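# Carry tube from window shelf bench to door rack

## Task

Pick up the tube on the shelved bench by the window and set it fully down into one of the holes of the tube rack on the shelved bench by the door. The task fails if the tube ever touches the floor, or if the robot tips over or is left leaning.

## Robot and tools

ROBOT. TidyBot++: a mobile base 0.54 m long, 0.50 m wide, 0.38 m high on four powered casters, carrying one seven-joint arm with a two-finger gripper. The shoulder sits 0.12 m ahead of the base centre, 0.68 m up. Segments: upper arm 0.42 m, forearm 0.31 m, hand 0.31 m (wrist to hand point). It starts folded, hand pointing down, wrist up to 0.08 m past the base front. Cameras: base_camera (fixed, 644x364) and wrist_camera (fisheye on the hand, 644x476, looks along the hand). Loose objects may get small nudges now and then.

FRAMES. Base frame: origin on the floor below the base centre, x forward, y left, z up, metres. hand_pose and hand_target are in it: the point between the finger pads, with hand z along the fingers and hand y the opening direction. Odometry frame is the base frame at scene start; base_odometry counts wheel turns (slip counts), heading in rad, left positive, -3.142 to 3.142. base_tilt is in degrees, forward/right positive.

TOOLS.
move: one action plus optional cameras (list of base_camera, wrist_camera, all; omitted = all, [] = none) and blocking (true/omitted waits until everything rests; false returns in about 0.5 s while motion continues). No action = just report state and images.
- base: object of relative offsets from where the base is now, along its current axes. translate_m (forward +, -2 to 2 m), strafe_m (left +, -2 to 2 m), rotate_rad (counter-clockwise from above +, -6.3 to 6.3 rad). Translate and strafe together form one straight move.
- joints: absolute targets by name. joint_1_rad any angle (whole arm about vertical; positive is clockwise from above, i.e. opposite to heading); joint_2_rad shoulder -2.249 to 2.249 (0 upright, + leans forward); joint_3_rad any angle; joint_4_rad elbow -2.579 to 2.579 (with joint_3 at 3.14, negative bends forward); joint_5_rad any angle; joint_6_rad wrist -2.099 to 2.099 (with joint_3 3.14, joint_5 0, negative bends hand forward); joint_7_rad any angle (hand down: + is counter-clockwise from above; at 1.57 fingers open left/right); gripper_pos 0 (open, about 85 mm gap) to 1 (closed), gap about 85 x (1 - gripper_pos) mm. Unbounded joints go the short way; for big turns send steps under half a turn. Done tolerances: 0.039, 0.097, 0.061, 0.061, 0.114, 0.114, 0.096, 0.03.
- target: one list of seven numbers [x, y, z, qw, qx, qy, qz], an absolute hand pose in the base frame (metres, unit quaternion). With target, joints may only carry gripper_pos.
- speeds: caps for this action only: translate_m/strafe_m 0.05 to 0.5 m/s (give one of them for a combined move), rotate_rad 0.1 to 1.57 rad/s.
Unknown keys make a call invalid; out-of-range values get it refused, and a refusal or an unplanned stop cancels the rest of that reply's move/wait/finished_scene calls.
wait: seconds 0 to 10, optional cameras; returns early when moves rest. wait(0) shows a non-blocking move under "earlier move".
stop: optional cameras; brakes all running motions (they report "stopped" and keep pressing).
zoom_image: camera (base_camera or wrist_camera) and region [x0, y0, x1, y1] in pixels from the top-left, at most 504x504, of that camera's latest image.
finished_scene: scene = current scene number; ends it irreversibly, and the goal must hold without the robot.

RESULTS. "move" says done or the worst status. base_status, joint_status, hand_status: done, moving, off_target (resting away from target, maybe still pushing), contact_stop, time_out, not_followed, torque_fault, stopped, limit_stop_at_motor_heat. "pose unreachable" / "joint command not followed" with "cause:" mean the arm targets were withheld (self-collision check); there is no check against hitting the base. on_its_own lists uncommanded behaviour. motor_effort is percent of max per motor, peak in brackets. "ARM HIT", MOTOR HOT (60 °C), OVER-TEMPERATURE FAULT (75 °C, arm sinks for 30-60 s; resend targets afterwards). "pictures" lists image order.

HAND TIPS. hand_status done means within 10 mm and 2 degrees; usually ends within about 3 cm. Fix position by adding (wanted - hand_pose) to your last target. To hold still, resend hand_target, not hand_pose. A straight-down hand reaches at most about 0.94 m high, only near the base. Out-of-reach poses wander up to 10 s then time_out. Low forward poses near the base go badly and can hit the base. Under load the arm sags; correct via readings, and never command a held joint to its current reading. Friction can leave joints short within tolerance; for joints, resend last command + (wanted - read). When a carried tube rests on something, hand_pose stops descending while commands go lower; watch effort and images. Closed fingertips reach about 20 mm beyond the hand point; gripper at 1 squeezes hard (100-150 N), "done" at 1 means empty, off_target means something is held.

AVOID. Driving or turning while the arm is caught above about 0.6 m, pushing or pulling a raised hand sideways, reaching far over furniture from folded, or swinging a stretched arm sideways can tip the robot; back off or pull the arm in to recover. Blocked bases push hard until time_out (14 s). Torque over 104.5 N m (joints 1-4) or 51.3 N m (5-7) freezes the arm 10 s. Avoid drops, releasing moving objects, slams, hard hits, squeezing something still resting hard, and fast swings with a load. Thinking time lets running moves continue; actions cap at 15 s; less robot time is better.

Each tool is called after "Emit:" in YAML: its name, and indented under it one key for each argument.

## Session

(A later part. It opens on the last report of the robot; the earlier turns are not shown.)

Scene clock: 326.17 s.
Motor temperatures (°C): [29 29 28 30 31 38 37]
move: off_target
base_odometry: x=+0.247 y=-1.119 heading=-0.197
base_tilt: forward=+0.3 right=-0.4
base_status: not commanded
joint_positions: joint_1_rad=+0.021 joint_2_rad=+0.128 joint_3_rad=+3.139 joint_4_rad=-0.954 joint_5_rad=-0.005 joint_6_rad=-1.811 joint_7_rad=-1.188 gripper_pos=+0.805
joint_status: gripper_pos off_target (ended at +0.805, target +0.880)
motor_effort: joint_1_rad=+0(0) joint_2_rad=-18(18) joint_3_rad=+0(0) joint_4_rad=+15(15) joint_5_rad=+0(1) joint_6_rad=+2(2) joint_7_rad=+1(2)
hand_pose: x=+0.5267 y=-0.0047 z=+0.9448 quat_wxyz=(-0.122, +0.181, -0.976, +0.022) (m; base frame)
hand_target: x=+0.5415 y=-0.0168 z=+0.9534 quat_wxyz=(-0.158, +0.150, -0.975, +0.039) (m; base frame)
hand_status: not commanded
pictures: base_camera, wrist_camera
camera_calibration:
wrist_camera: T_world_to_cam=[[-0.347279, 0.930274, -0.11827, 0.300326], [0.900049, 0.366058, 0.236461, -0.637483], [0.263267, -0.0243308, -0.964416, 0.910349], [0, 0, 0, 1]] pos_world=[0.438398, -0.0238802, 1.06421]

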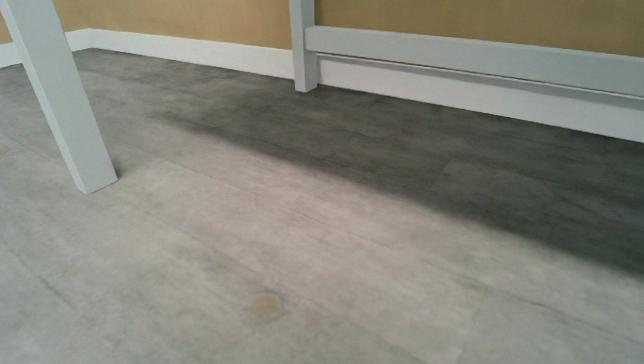

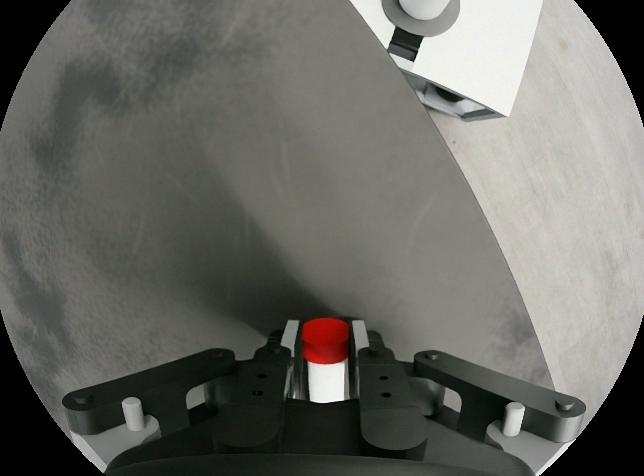

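Emit:
move:
  joints: {"joint_2_rad": -0.05, "joint_6_rad": -1.5}

Emit:
zoom_image:
  camera: "wrist_camera"
  region: [240, 270, 410, 410]

Scene clock: 342.73 s.
Motor temperatures (°C): [29 29 28 30 31 38 37]
move: done
base_odometry: x=+0.247 y=-1.119 heading=-0.197
base_tilt: forward=+0.3 right=-0.4
base_status: not commanded
joint_positions: joint_1_rad=+0.021 joint_2_rad=-0.052 joint_3_rad=+3.139 joint_4_rad=-0.957 joint_5_rad=-0.005 joint_6_rad=-1.584 joint_7_rad=-1.188 gripper_pos=+0.805
joint_status: all done
motor_effort: joint_1_rad=+0(0) joint_2_rad=-12(20) joint_3_rad=+0(0) joint_4_rad=+14(16) joint_5_rad=+0(1) joint_6_rad=+5(6) joint_7_rad=+1(2)
hand_pose: x=+0.5331 y=-0.0046 z=+1.0490 quat_wxyz=(-0.315, +0.172, -0.931, +0.062) (m; base frame)
hand_target: x=+0.5533 y=-0.0172 z=+1.0584 quat_wxyz=(-0.345, +0.143, -0.925, +0.074) (m; base frame)
hand_status: not commanded
pictures: base_camera, wrist_camera
camera_calibration:
wrist_camera: T_world_to_cam=[[-0.270398, 0.929242, -0.251784, 0.413855], [0.735034, 0.36816, 0.569371, -0.929111], [0.62178, -0.0311132, -0.782574, 0.627293], [0, 0, 0, 1]] pos_world=[0.404795, -0.0229916, 1.12411]

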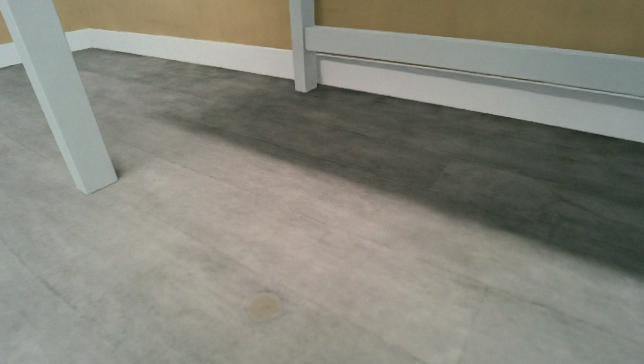

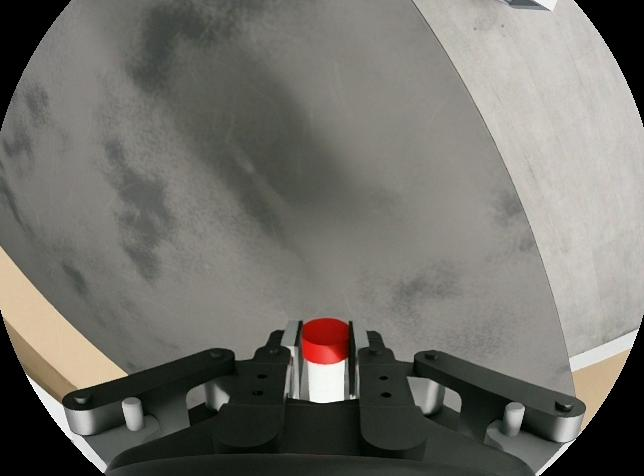

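Scaled by 2.965.

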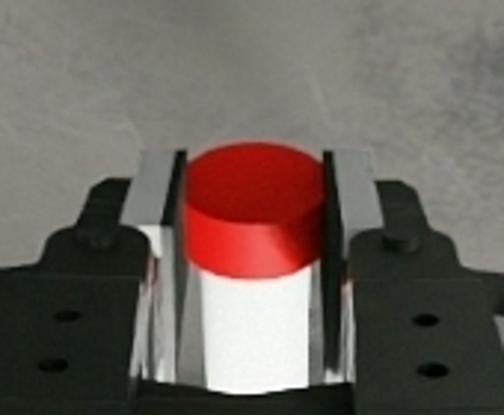

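Emit:
move:
  base: {"translate_m": -1.449, "strafe_m": 1.785, "rotate_rad": 2.602}
  joints: {"joint_1_rad": 0.0, "joint_2_rad": -0.4, "joint_3_rad": 3.14, "joint_4_rad": -1.63, "joint_5_rad": 0.02, "joint_6_rad": -0.50, "joint_7_rad": 1.57}

Emit:
zoom_image:
  camera: "wrist_camera"
  region: [150, 100, 500, 400]

Scene clock: 379.10 s.
Motor temperatures (°C): [29 29 28 30 31 38 37]
move: done
base_odometry: x=-0.825 y=+0.915 heading=+2.406
base_tilt: forward=+0.3 right=-0.4
base_status: done
joint_positions: joint_1_rad=+0.009 joint_2_rad=-0.396 joint_3_rad=+3.142 joint_4_rad=-1.610 joint_5_rad=-0.004 joint_6_rad=-0.584 joint_7_rad=+1.528 gripper_pos=+0.805
joint_status: all done
motor_effort: joint_1_rad=+0(3) joint_2_rad=-5(15) joint_3_rad=+0(3) joint_4_rad=+19(21) joint_5_rad=+0(2) joint_6_rad=+9(10) joint_7_rad=+1(2)
hand_pose: x=+0.5545 y=-0.0018 z=+1.1095 quat_wxyz=(-0.013, +0.783, -0.021, +0.622) (m; base frame)
hand_target: x=+0.5588 y=-0.0007 z=+1.1251 quat_wxyz=(+0.009, +0.761, +0.004, +0.649) (m; base frame)
hand_status: not commanded
pictures: base_camera, wrist_camera
camera_calibration:
wrist_camera: T_world_to_cam=[[0.0142077, -0.998925, -0.0441248, 0.0406294], [-0.233404, 0.0395969, -0.971573, 1.26572], [0.972276, 0.0241027, -0.232591, -0.143012], [0, 0, 0, 1]] pos_world=[0.433895, -0.00608594, 1.19827]

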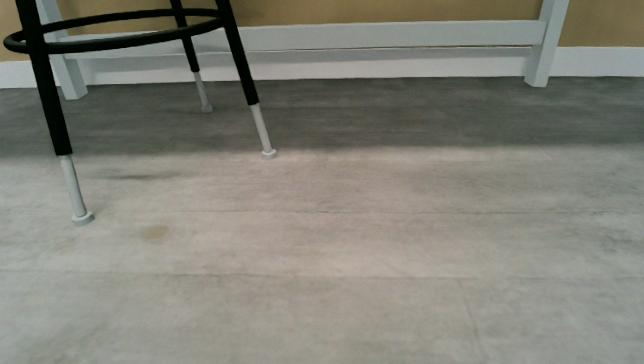

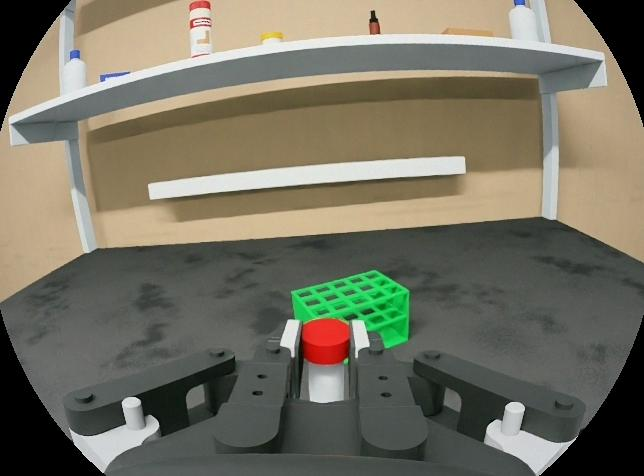

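Scaled by 1.440.

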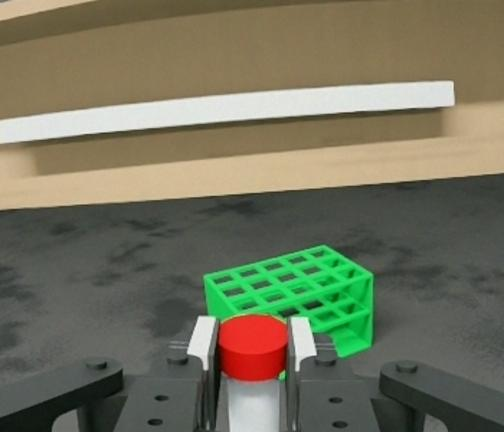

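Emit:
zoom_image:
  camera: "wrist_camera"
  region: [280, 250, 430, 360]

Scaled by 3.360.

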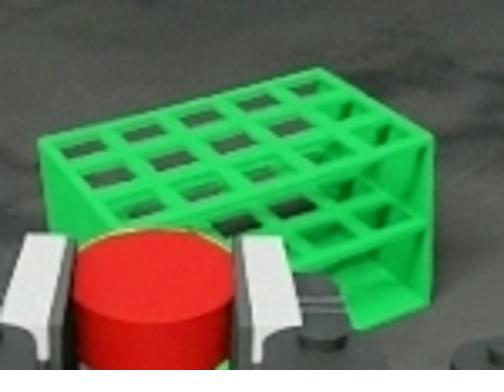

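Emit:
move:
  base: {"translate_m": 0.12, "strafe_m": -0.035}
  joints: {"joint_1_rad": 0.0, "joint_2_rad": -0.239, "joint_3_rad": 3.14, "joint_4_rad": -1.383, "joint_5_rad": 0.02, "joint_6_rad": -0.744, "joint_7_rad": 1.617}

Emit:
zoom_image:
  camera: "wrist_camera"
  region: [250, 230, 430, 370]

Scene clock: 458.20 s.
Motor temperatures (°C): [29 29 28 30 31 39 37]
move: done
base_odometry: x=-0.891 y=+1.021 heading=+2.406
base_tilt: forward=+0.3 right=-0.5
base_status: done
joint_positions: joint_1_rad=+0.009 joint_2_rad=-0.236 joint_3_rad=+3.142 joint_4_rad=-1.396 joint_5_rad=-0.004 joint_6_rad=-0.658 joint_7_rad=+1.574 gripper_pos=+0.805
joint_status: all done
motor_effort: joint_1_rad=+0(1) joint_2_rad=-10(14) joint_3_rad=+0(2) joint_4_rad=+19(20) joint_5_rad=+0(1) joint_6_rad=+9(10) joint_7_rad=+1(2)
hand_pose: x=+0.6105 y=-0.0022 z=+1.1405 quat_wxyz=(+0.002, +0.789, -0.003, +0.615) (m; base frame)
hand_target: x=+0.6013 y=-0.0019 z=+1.1237 quat_wxyz=(+0.023, +0.810, +0.021, +0.586) (m; base frame)
hand_status: not commanded
pictures: base_camera, wrist_camera
camera_calibration:
wrist_camera: T_world_to_cam=[[0.0249213, -0.999689, 0.000381377, -0.0165063], [-0.252187, -0.00665595, -0.967656, 1.31583], [0.967358, 0.0240191, -0.252275, -0.164855], [0, 0, 0, 1]] pos_world=[0.491721, -0.00378341, 1.23169]

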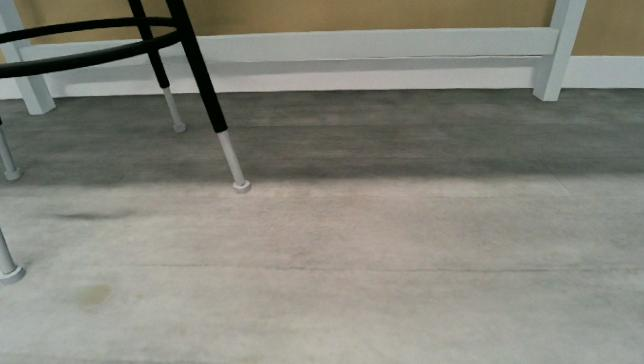

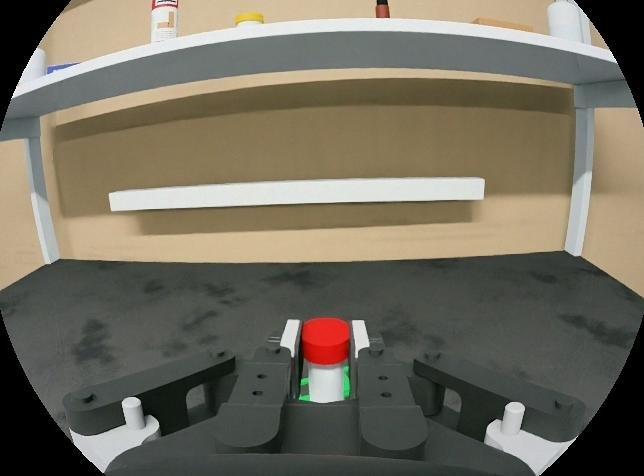

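Scaled by 2.800.

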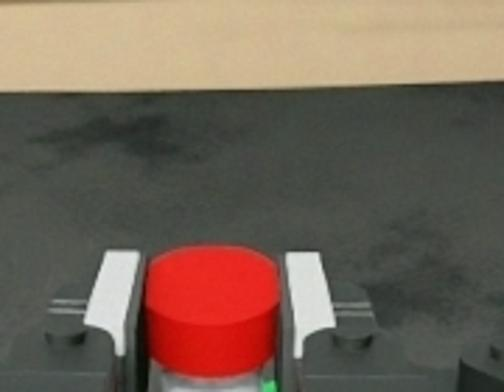

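Emit:
zoom_image:
  camera: "wrist_camera"
  region: [285, 330, 370, 410]

Scaled by 5.929.

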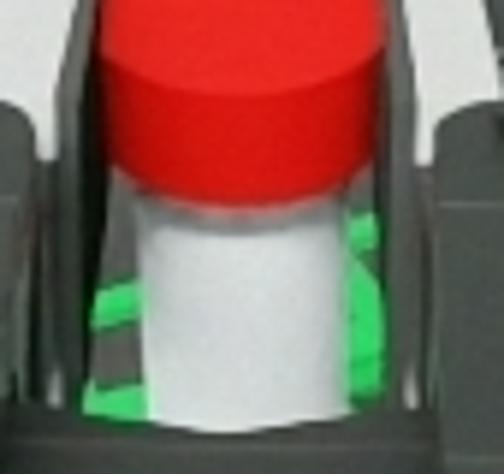

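Emit:
move:
  base: {"translate_m": 0.066, "strafe_m": 0.004}
  cameras: ["wrist_camera"]

Emit:
zoom_image:
  camera: "wrist_camera"
  region: [270, 310, 385, 410]

Scene clock: 499.60 s.
Motor temperatures (°C): [29 28 28 31 31 39 37]
move: done
base_odometry: x=-0.943 y=+1.063 heading=+2.406
base_tilt: forward=+0.3 right=-0.4
base_status: done
joint_positions: joint_1_rad=+0.009 joint_2_rad=-0.233 joint_3_rad=+3.142 joint_4_rad=-1.392 joint_5_rad=-0.004 joint_6_rad=-0.658 joint_7_rad=+1.575 gripper_pos=+0.805
joint_status: not commanded
motor_effort: joint_1_rad=+0(0) joint_2_rad=-9(14) joint_3_rad=+0(1) joint_4_rad=+19(20) joint_5_rad=+0(1) joint_6_rad=+9(10) joint_7_rad=+1(1)
hand_pose: x=+0.6118 y=-0.0022 z=+1.1410 quat_wxyz=(+0.002, +0.789, -0.002, +0.615) (m; base frame)
hand_target: x=+0.6013 y=-0.0019 z=+1.1237 quat_wxyz=(+0.023, +0.810, +0.021, +0.586) (m; base frame)
hand_status: not commanded
pictures: wrist_camera
camera_calibration:
wrist_camera: T_world_to_cam=[[0.0251299, -0.999683, 0.0012154, -0.0176289], [-0.252, -0.00751124, -0.967698, 1.31658], [0.967401, 0.0240119, -0.252109, -0.166195], [0, 0, 0, 1]] pos_world=[0.492998, -0.0037435, 1.23217]

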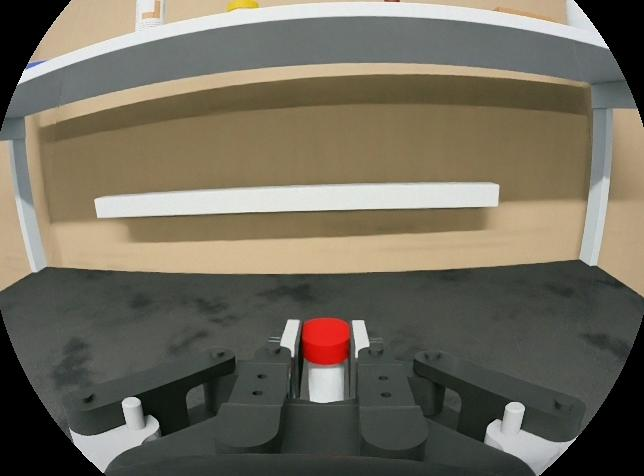

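Scaled by 4.383.

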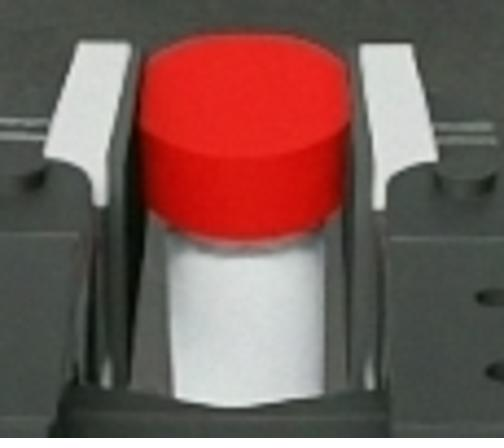

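Emit:
move:
  joints: {"joint_2_rad": -0.284, "joint_4_rad": -1.571, "joint_6_rad": -0.4455}
  cameras: ["wrist_camera"]

Emit:
zoom_image:
  camera: "wrist_camera"
  region: [270, 310, 385, 410]

Scene clock: 523.60 s.
Motor temperatures (°C): [29 28 28 31 31 39 37]
move: done
base_odometry: x=-0.943 y=+1.063 heading=+2.406
base_tilt: forward=+0.3 right=-0.4
base_status: not commanded
joint_positions: joint_1_rad=+0.009 joint_2_rad=-0.265 joint_3_rad=+3.142 joint_4_rad=-1.550 joint_5_rad=-0.004 joint_6_rad=-0.529 joint_7_rad=+1.575 gripper_pos=+0.805
joint_status: all done
motor_effort: joint_1_rad=+0(0) joint_2_rad=-9(10) joint_3_rad=+0(0) joint_4_rad=+19(21) joint_5_rad=+0(1) joint_6_rad=+8(10) joint_7_rad=+1(1)
hand_pose: x=+0.6127 y=-0.0024 z=+1.1011 quat_wxyz=(+0.002, +0.788, -0.002, +0.616) (m; base frame)
hand_target: x=+0.6101 y=-0.0004 z=+1.1236 quat_wxyz=(+0.024, +0.762, +0.022, +0.647) (m; base frame)
hand_status: not commanded
pictures: wrist_camera
camera_calibration:
wrist_camera: T_world_to_cam=[[0.0246682, -0.999695, 0.00133681, -0.017603], [-0.249681, -0.00745591, -0.968299, 1.27746], [0.968014, 0.0235525, -0.249789, -0.180002], [0, 0, 0, 1]] pos_world=[0.493636, -0.00383346, 1.19203]

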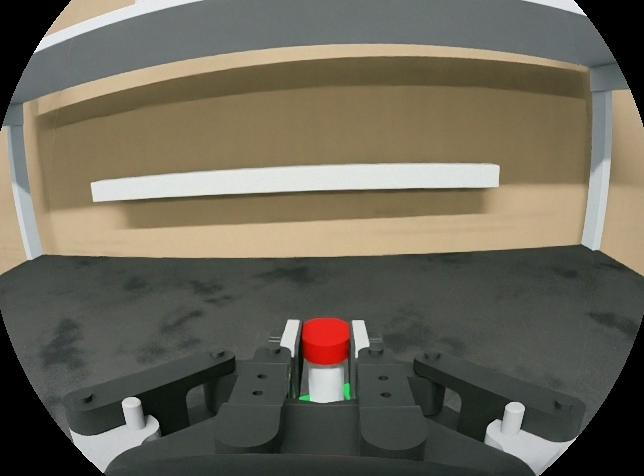

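Scaled by 4.383.

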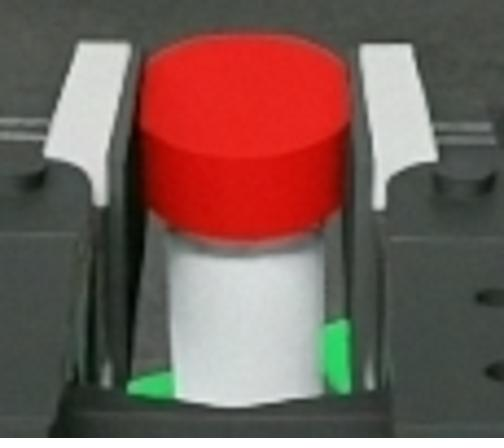

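Emit:
move:
  joints: {"joint_2_rad": -0.303, "joint_4_rad": -1.684, "joint_6_rad": -0.352}
  cameras: ["wrist_camera"]

Emit:
zoom_image:
  camera: "wrist_camera"
  region: [270, 310, 385, 410]

Scene clock: 539.17 s.
Motor temperatures (°C): [29 29 28 31 31 39 37]
move: done
base_odometry: x=-0.943 y=+1.063 heading=+2.406
base_tilt: forward=+0.3 right=-0.4
base_status: not commanded
joint_positions: joint_1_rad=+0.009 joint_2_rad=-0.285 joint_3_rad=+3.142 joint_4_rad=-1.665 joint_5_rad=-0.004 joint_6_rad=-0.440 joint_7_rad=+1.576 gripper_pos=+0.805
joint_status: all done
motor_effort: joint_1_rad=+0(1) joint_2_rad=-10(10) joint_3_rad=+0(0) joint_4_rad=+19(21) joint_5_rad=+0(1) joint_6_rad=+8(10) joint_7_rad=+1(1)
hand_pose: x=+0.6109 y=-0.0024 z=+1.0685 quat_wxyz=(+0.002, +0.790, -0.003, +0.614) (m; base frame)
hand_target: x=+0.6094 y=+0.0001 z=+1.0924 quat_wxyz=(+0.023, +0.762, +0.023, +0.647) (m; base frame)
hand_status: not commanded
pictures: wrist_camera
camera_calibration:
wrist_camera: T_world_to_cam=[[0.0243354, -0.999703, 0.00118672, -0.0172403], [-0.254726, -0.00734858, -0.966985, 1.24706], [0.966707, 0.0232296, -0.25483, -0.180254], [0, 0, 0, 1]] pos_world=[0.492333, -0.00388378, 1.15998]

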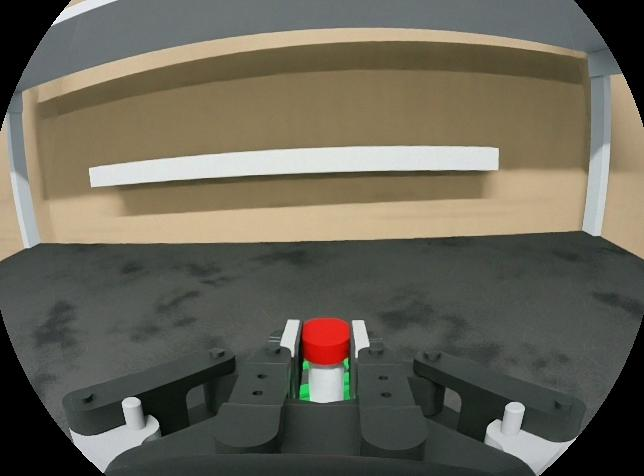

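Scaled by 4.383.

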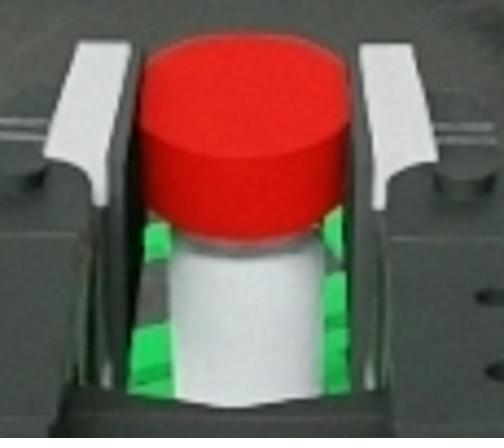

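Emit:
move:
  joints: {"joint_2_rad": -0.312, "joint_4_rad": -1.771, "joint_6_rad": -0.275}
  cameras: ["wrist_camera"]

Emit:
zoom_image:
  camera: "wrist_camera"
  region: [270, 310, 385, 410]

Scene clock: 544.17 s.
Motor temperatures (°C): [29 29 28 31 31 39 37]
move: done
base_odometry: x=-0.943 y=+1.063 heading=+2.406
base_tilt: forward=+0.3 right=-0.4
base_status: not commanded
joint_positions: joint_1_rad=+0.009 joint_2_rad=-0.295 joint_3_rad=+3.142 joint_4_rad=-1.752 joint_5_rad=-0.004 joint_6_rad=-0.364 joint_7_rad=+1.576 gripper_pos=+0.805
joint_status: all done
motor_effort: joint_1_rad=+0(1) joint_2_rad=-9(10) joint_3_rad=+0(0) joint_4_rad=+20(21) joint_5_rad=+0(1) joint_6_rad=+8(10) joint_7_rad=+1(1)
hand_pose: x=+0.6106 y=-0.0025 z=+1.0429 quat_wxyz=(+0.002, +0.790, -0.003, +0.613) (m; base frame)
hand_target: x=+0.6094 y=+0.0006 z=+1.0668 quat_wxyz=(+0.023, +0.762, +0.024, +0.647) (m; base frame)
hand_status: not commanded
pictures: wrist_camera
camera_calibration:
wrist_camera: T_world_to_cam=[[0.0240302, -0.999711, 0.00115187, -0.01707], [-0.255966, -0.00726647, -0.966659, 1.22271], [0.966387, 0.0229342, -0.256066, -0.184998], [0, 0, 0, 1]] pos_world=[0.492161, -0.00393751, 1.13459]

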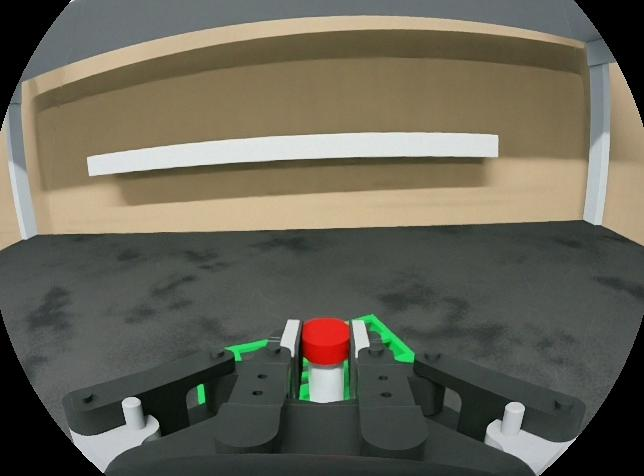

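Scaled by 4.383.

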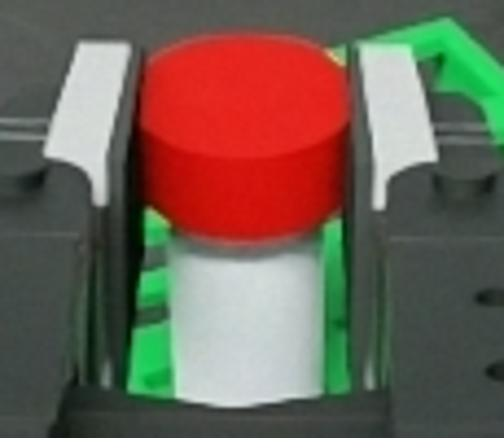

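Emit:
move:
  joints: {"joint_2_rad": -0.315, "joint_4_rad": -1.806, "joint_6_rad": -0.243}
  cameras: ["wrist_camera"]

Emit:
zoom_image:
  camera: "wrist_camera"
  region: [270, 310, 385, 410]

Scene clock: 549.53 s.
Motor temperatures (°C): [29 29 28 31 31 39 37]
move: done
base_odometry: x=-0.943 y=+1.063 heading=+2.406
base_tilt: forward=+0.3 right=-0.4
base_status: not commanded
joint_positions: joint_1_rad=+0.009 joint_2_rad=-0.302 joint_3_rad=+3.142 joint_4_rad=-1.781 joint_5_rad=-0.004 joint_6_rad=-0.321 joint_7_rad=+1.576 gripper_pos=+0.805
joint_status: all done
motor_effort: joint_1_rad=+0(1) joint_2_rad=-8(10) joint_3_rad=+0(1) joint_4_rad=+19(21) joint_5_rad=+0(1) joint_6_rad=+8(9) joint_7_rad=+1(1)
hand_pose: x=+0.6100 y=-0.0026 z=+1.0419 quat_wxyz=(+0.002, +0.783, -0.003, +0.622) (m; base frame)
hand_target: x=+0.6091 y=+0.0008 z=+1.0564 quat_wxyz=(+0.023, +0.762, +0.024, +0.647) (m; base frame)
hand_status: not commanded
pictures: wrist_camera
camera_calibration:
wrist_camera: T_world_to_cam=[[0.0238246, -0.999714, 0.00190988, -0.0177672], [-0.234655, -0.0074492, -0.97205, 1.21423], [0.971787, 0.0227105, -0.234766, -0.210113], [0, 0, 0, 1]] pos_world=[0.489535, -0.00394531, 1.131]

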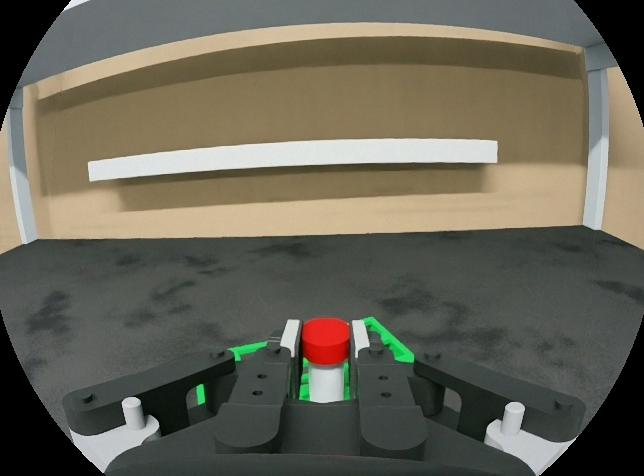

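Scaled by 4.383.

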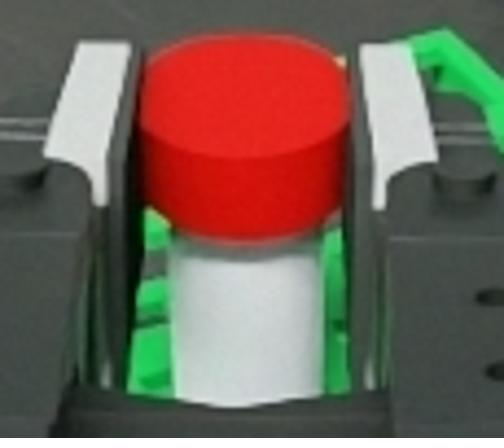

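Emit:
move:
  joints: {"gripper_pos": 0.55}
  cameras: ["wrist_camera"]

Emit:
zoom_image:
  camera: "wrist_camera"
  region: [240, 280, 420, 410]

Scene clock: 557.53 s.
Motor temperatures (°C): [29 29 28 31 31 39 37]
move: done
base_odometry: x=-0.943 y=+1.063 heading=+2.406
base_tilt: forward=+0.3 right=-0.4
base_status: not commanded
joint_positions: joint_1_rad=+0.009 joint_2_rad=-0.302 joint_3_rad=+3.142 joint_4_rad=-1.783 joint_5_rad=-0.004 joint_6_rad=-0.321 joint_7_rad=+1.576 gripper_pos=+0.550
joint_status: all done
motor_effort: joint_1_rad=+0(1) joint_2_rad=-9(10) joint_3_rad=+0(0) joint_4_rad=+20(20) joint_5_rad=+0(1) joint_6_rad=+9(10) joint_7_rad=+1(1)
hand_pose: x=+0.6099 y=-0.0026 z=+1.0407 quat_wxyz=(+0.002, +0.784, -0.003, +0.621) (m; base frame)
hand_target: x=+0.6091 y=+0.0008 z=+1.0564 quat_wxyz=(+0.023, +0.762, +0.024, +0.647) (m; base frame)
hand_status: not commanded
pictures: wrist_camera
camera_calibration:
wrist_camera: T_world_to_cam=[[0.0238287, -0.999714, 0.0018418, -0.0176934], [-0.236683, -0.00743137, -0.971559, 1.21369], [0.971295, 0.022715, -0.236792, -0.207921], [0, 0, 0, 1]] pos_world=[0.489633, -0.0039461, 1.12997]

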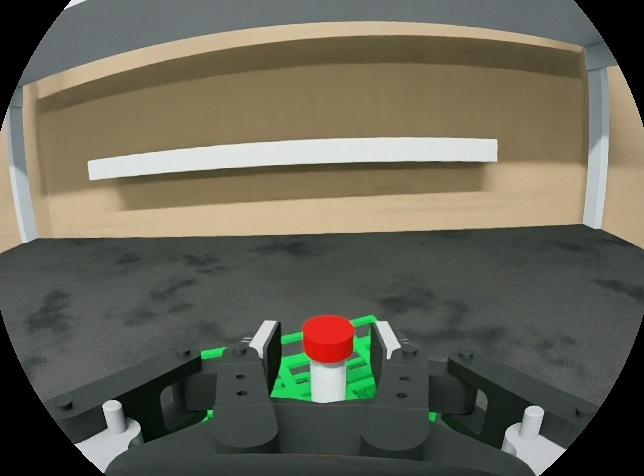

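Scaled by 2.800.

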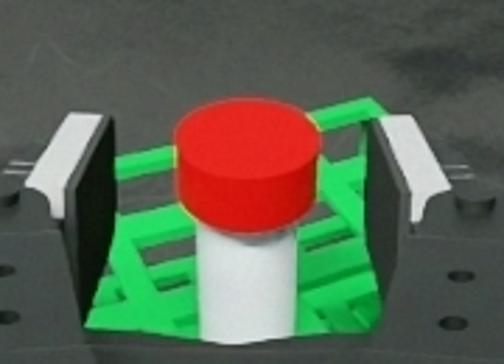

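Emit:
move:
  base: {"translate_m": -0.25}
  speeds: {"translate_m": 0.2}

Emit:
zoom_image:
  camera: "wrist_camera"
  region: [240, 240, 420, 380]

Scene clock: 562.93 s.
Motor temperatures (°C): [29 29 28 31 31 39 37]
move: done
base_odometry: x=-0.757 y=+0.895 heading=+2.406
base_tilt: forward=+0.4 right=-0.4
base_status: done
joint_positions: joint_1_rad=+0.008 joint_2_rad=-0.316 joint_3_rad=+3.142 joint_4_rad=-1.784 joint_5_rad=-0.004 joint_6_rad=-0.321 joint_7_rad=+1.576 gripper_pos=+0.550
joint_status: not commanded
motor_effort: joint_1_rad=+0(1) joint_2_rad=-8(13) joint_3_rad=+0(1) joint_4_rad=+20(21) joint_5_rad=+0(1) joint_6_rad=+9(10) joint_7_rad=+1(1)
hand_pose: x=+0.6048 y=-0.0021 z=+1.0467 quat_wxyz=(+0.002, +0.780, -0.002, +0.626) (m; base frame)
hand_target: x=+0.6091 y=+0.0008 z=+1.0564 quat_wxyz=(+0.023, +0.762, +0.024, +0.647) (m; base frame)
hand_status: not commanded
pictures: base_camera, wrist_camera
camera_calibration:
wrist_camera: T_world_to_cam=[[0.0247547, -0.999691, 0.00231722, -0.0181393], [-0.224172, -0.00780988, -0.974518, 1.21388], [0.974235, 0.0236044, -0.224296, -0.216373], [0, 0, 0, 1]] pos_world=[0.483365, -0.00354612, 1.13446]

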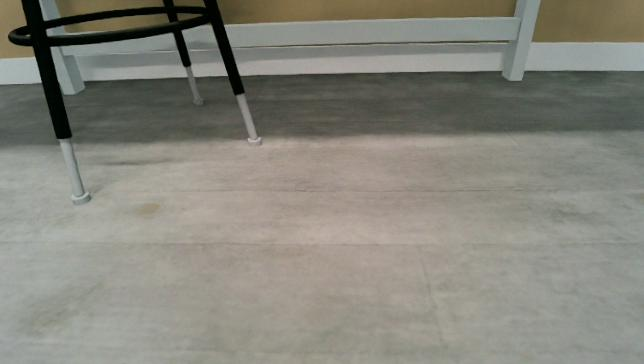

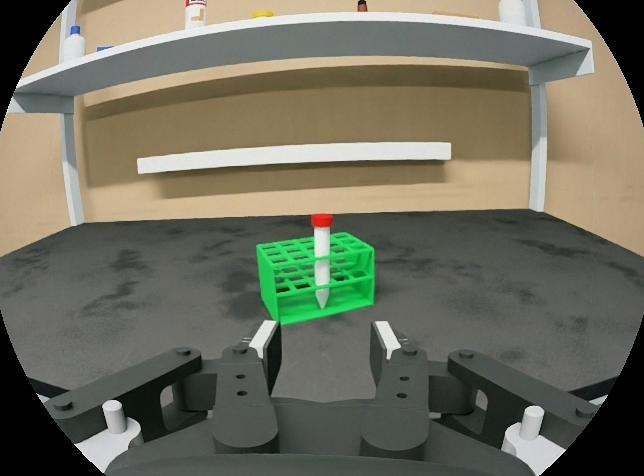

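Scaled by 2.800.

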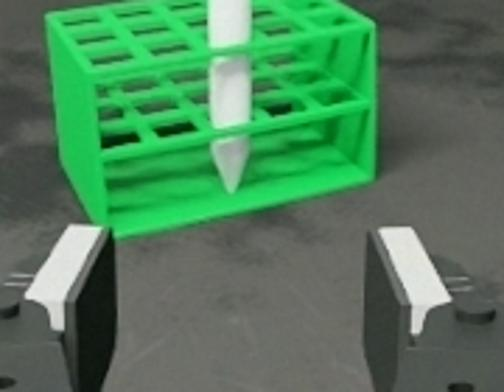

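Emit:
finished_scene:
  scene: 1

The scene is finished: the task was done.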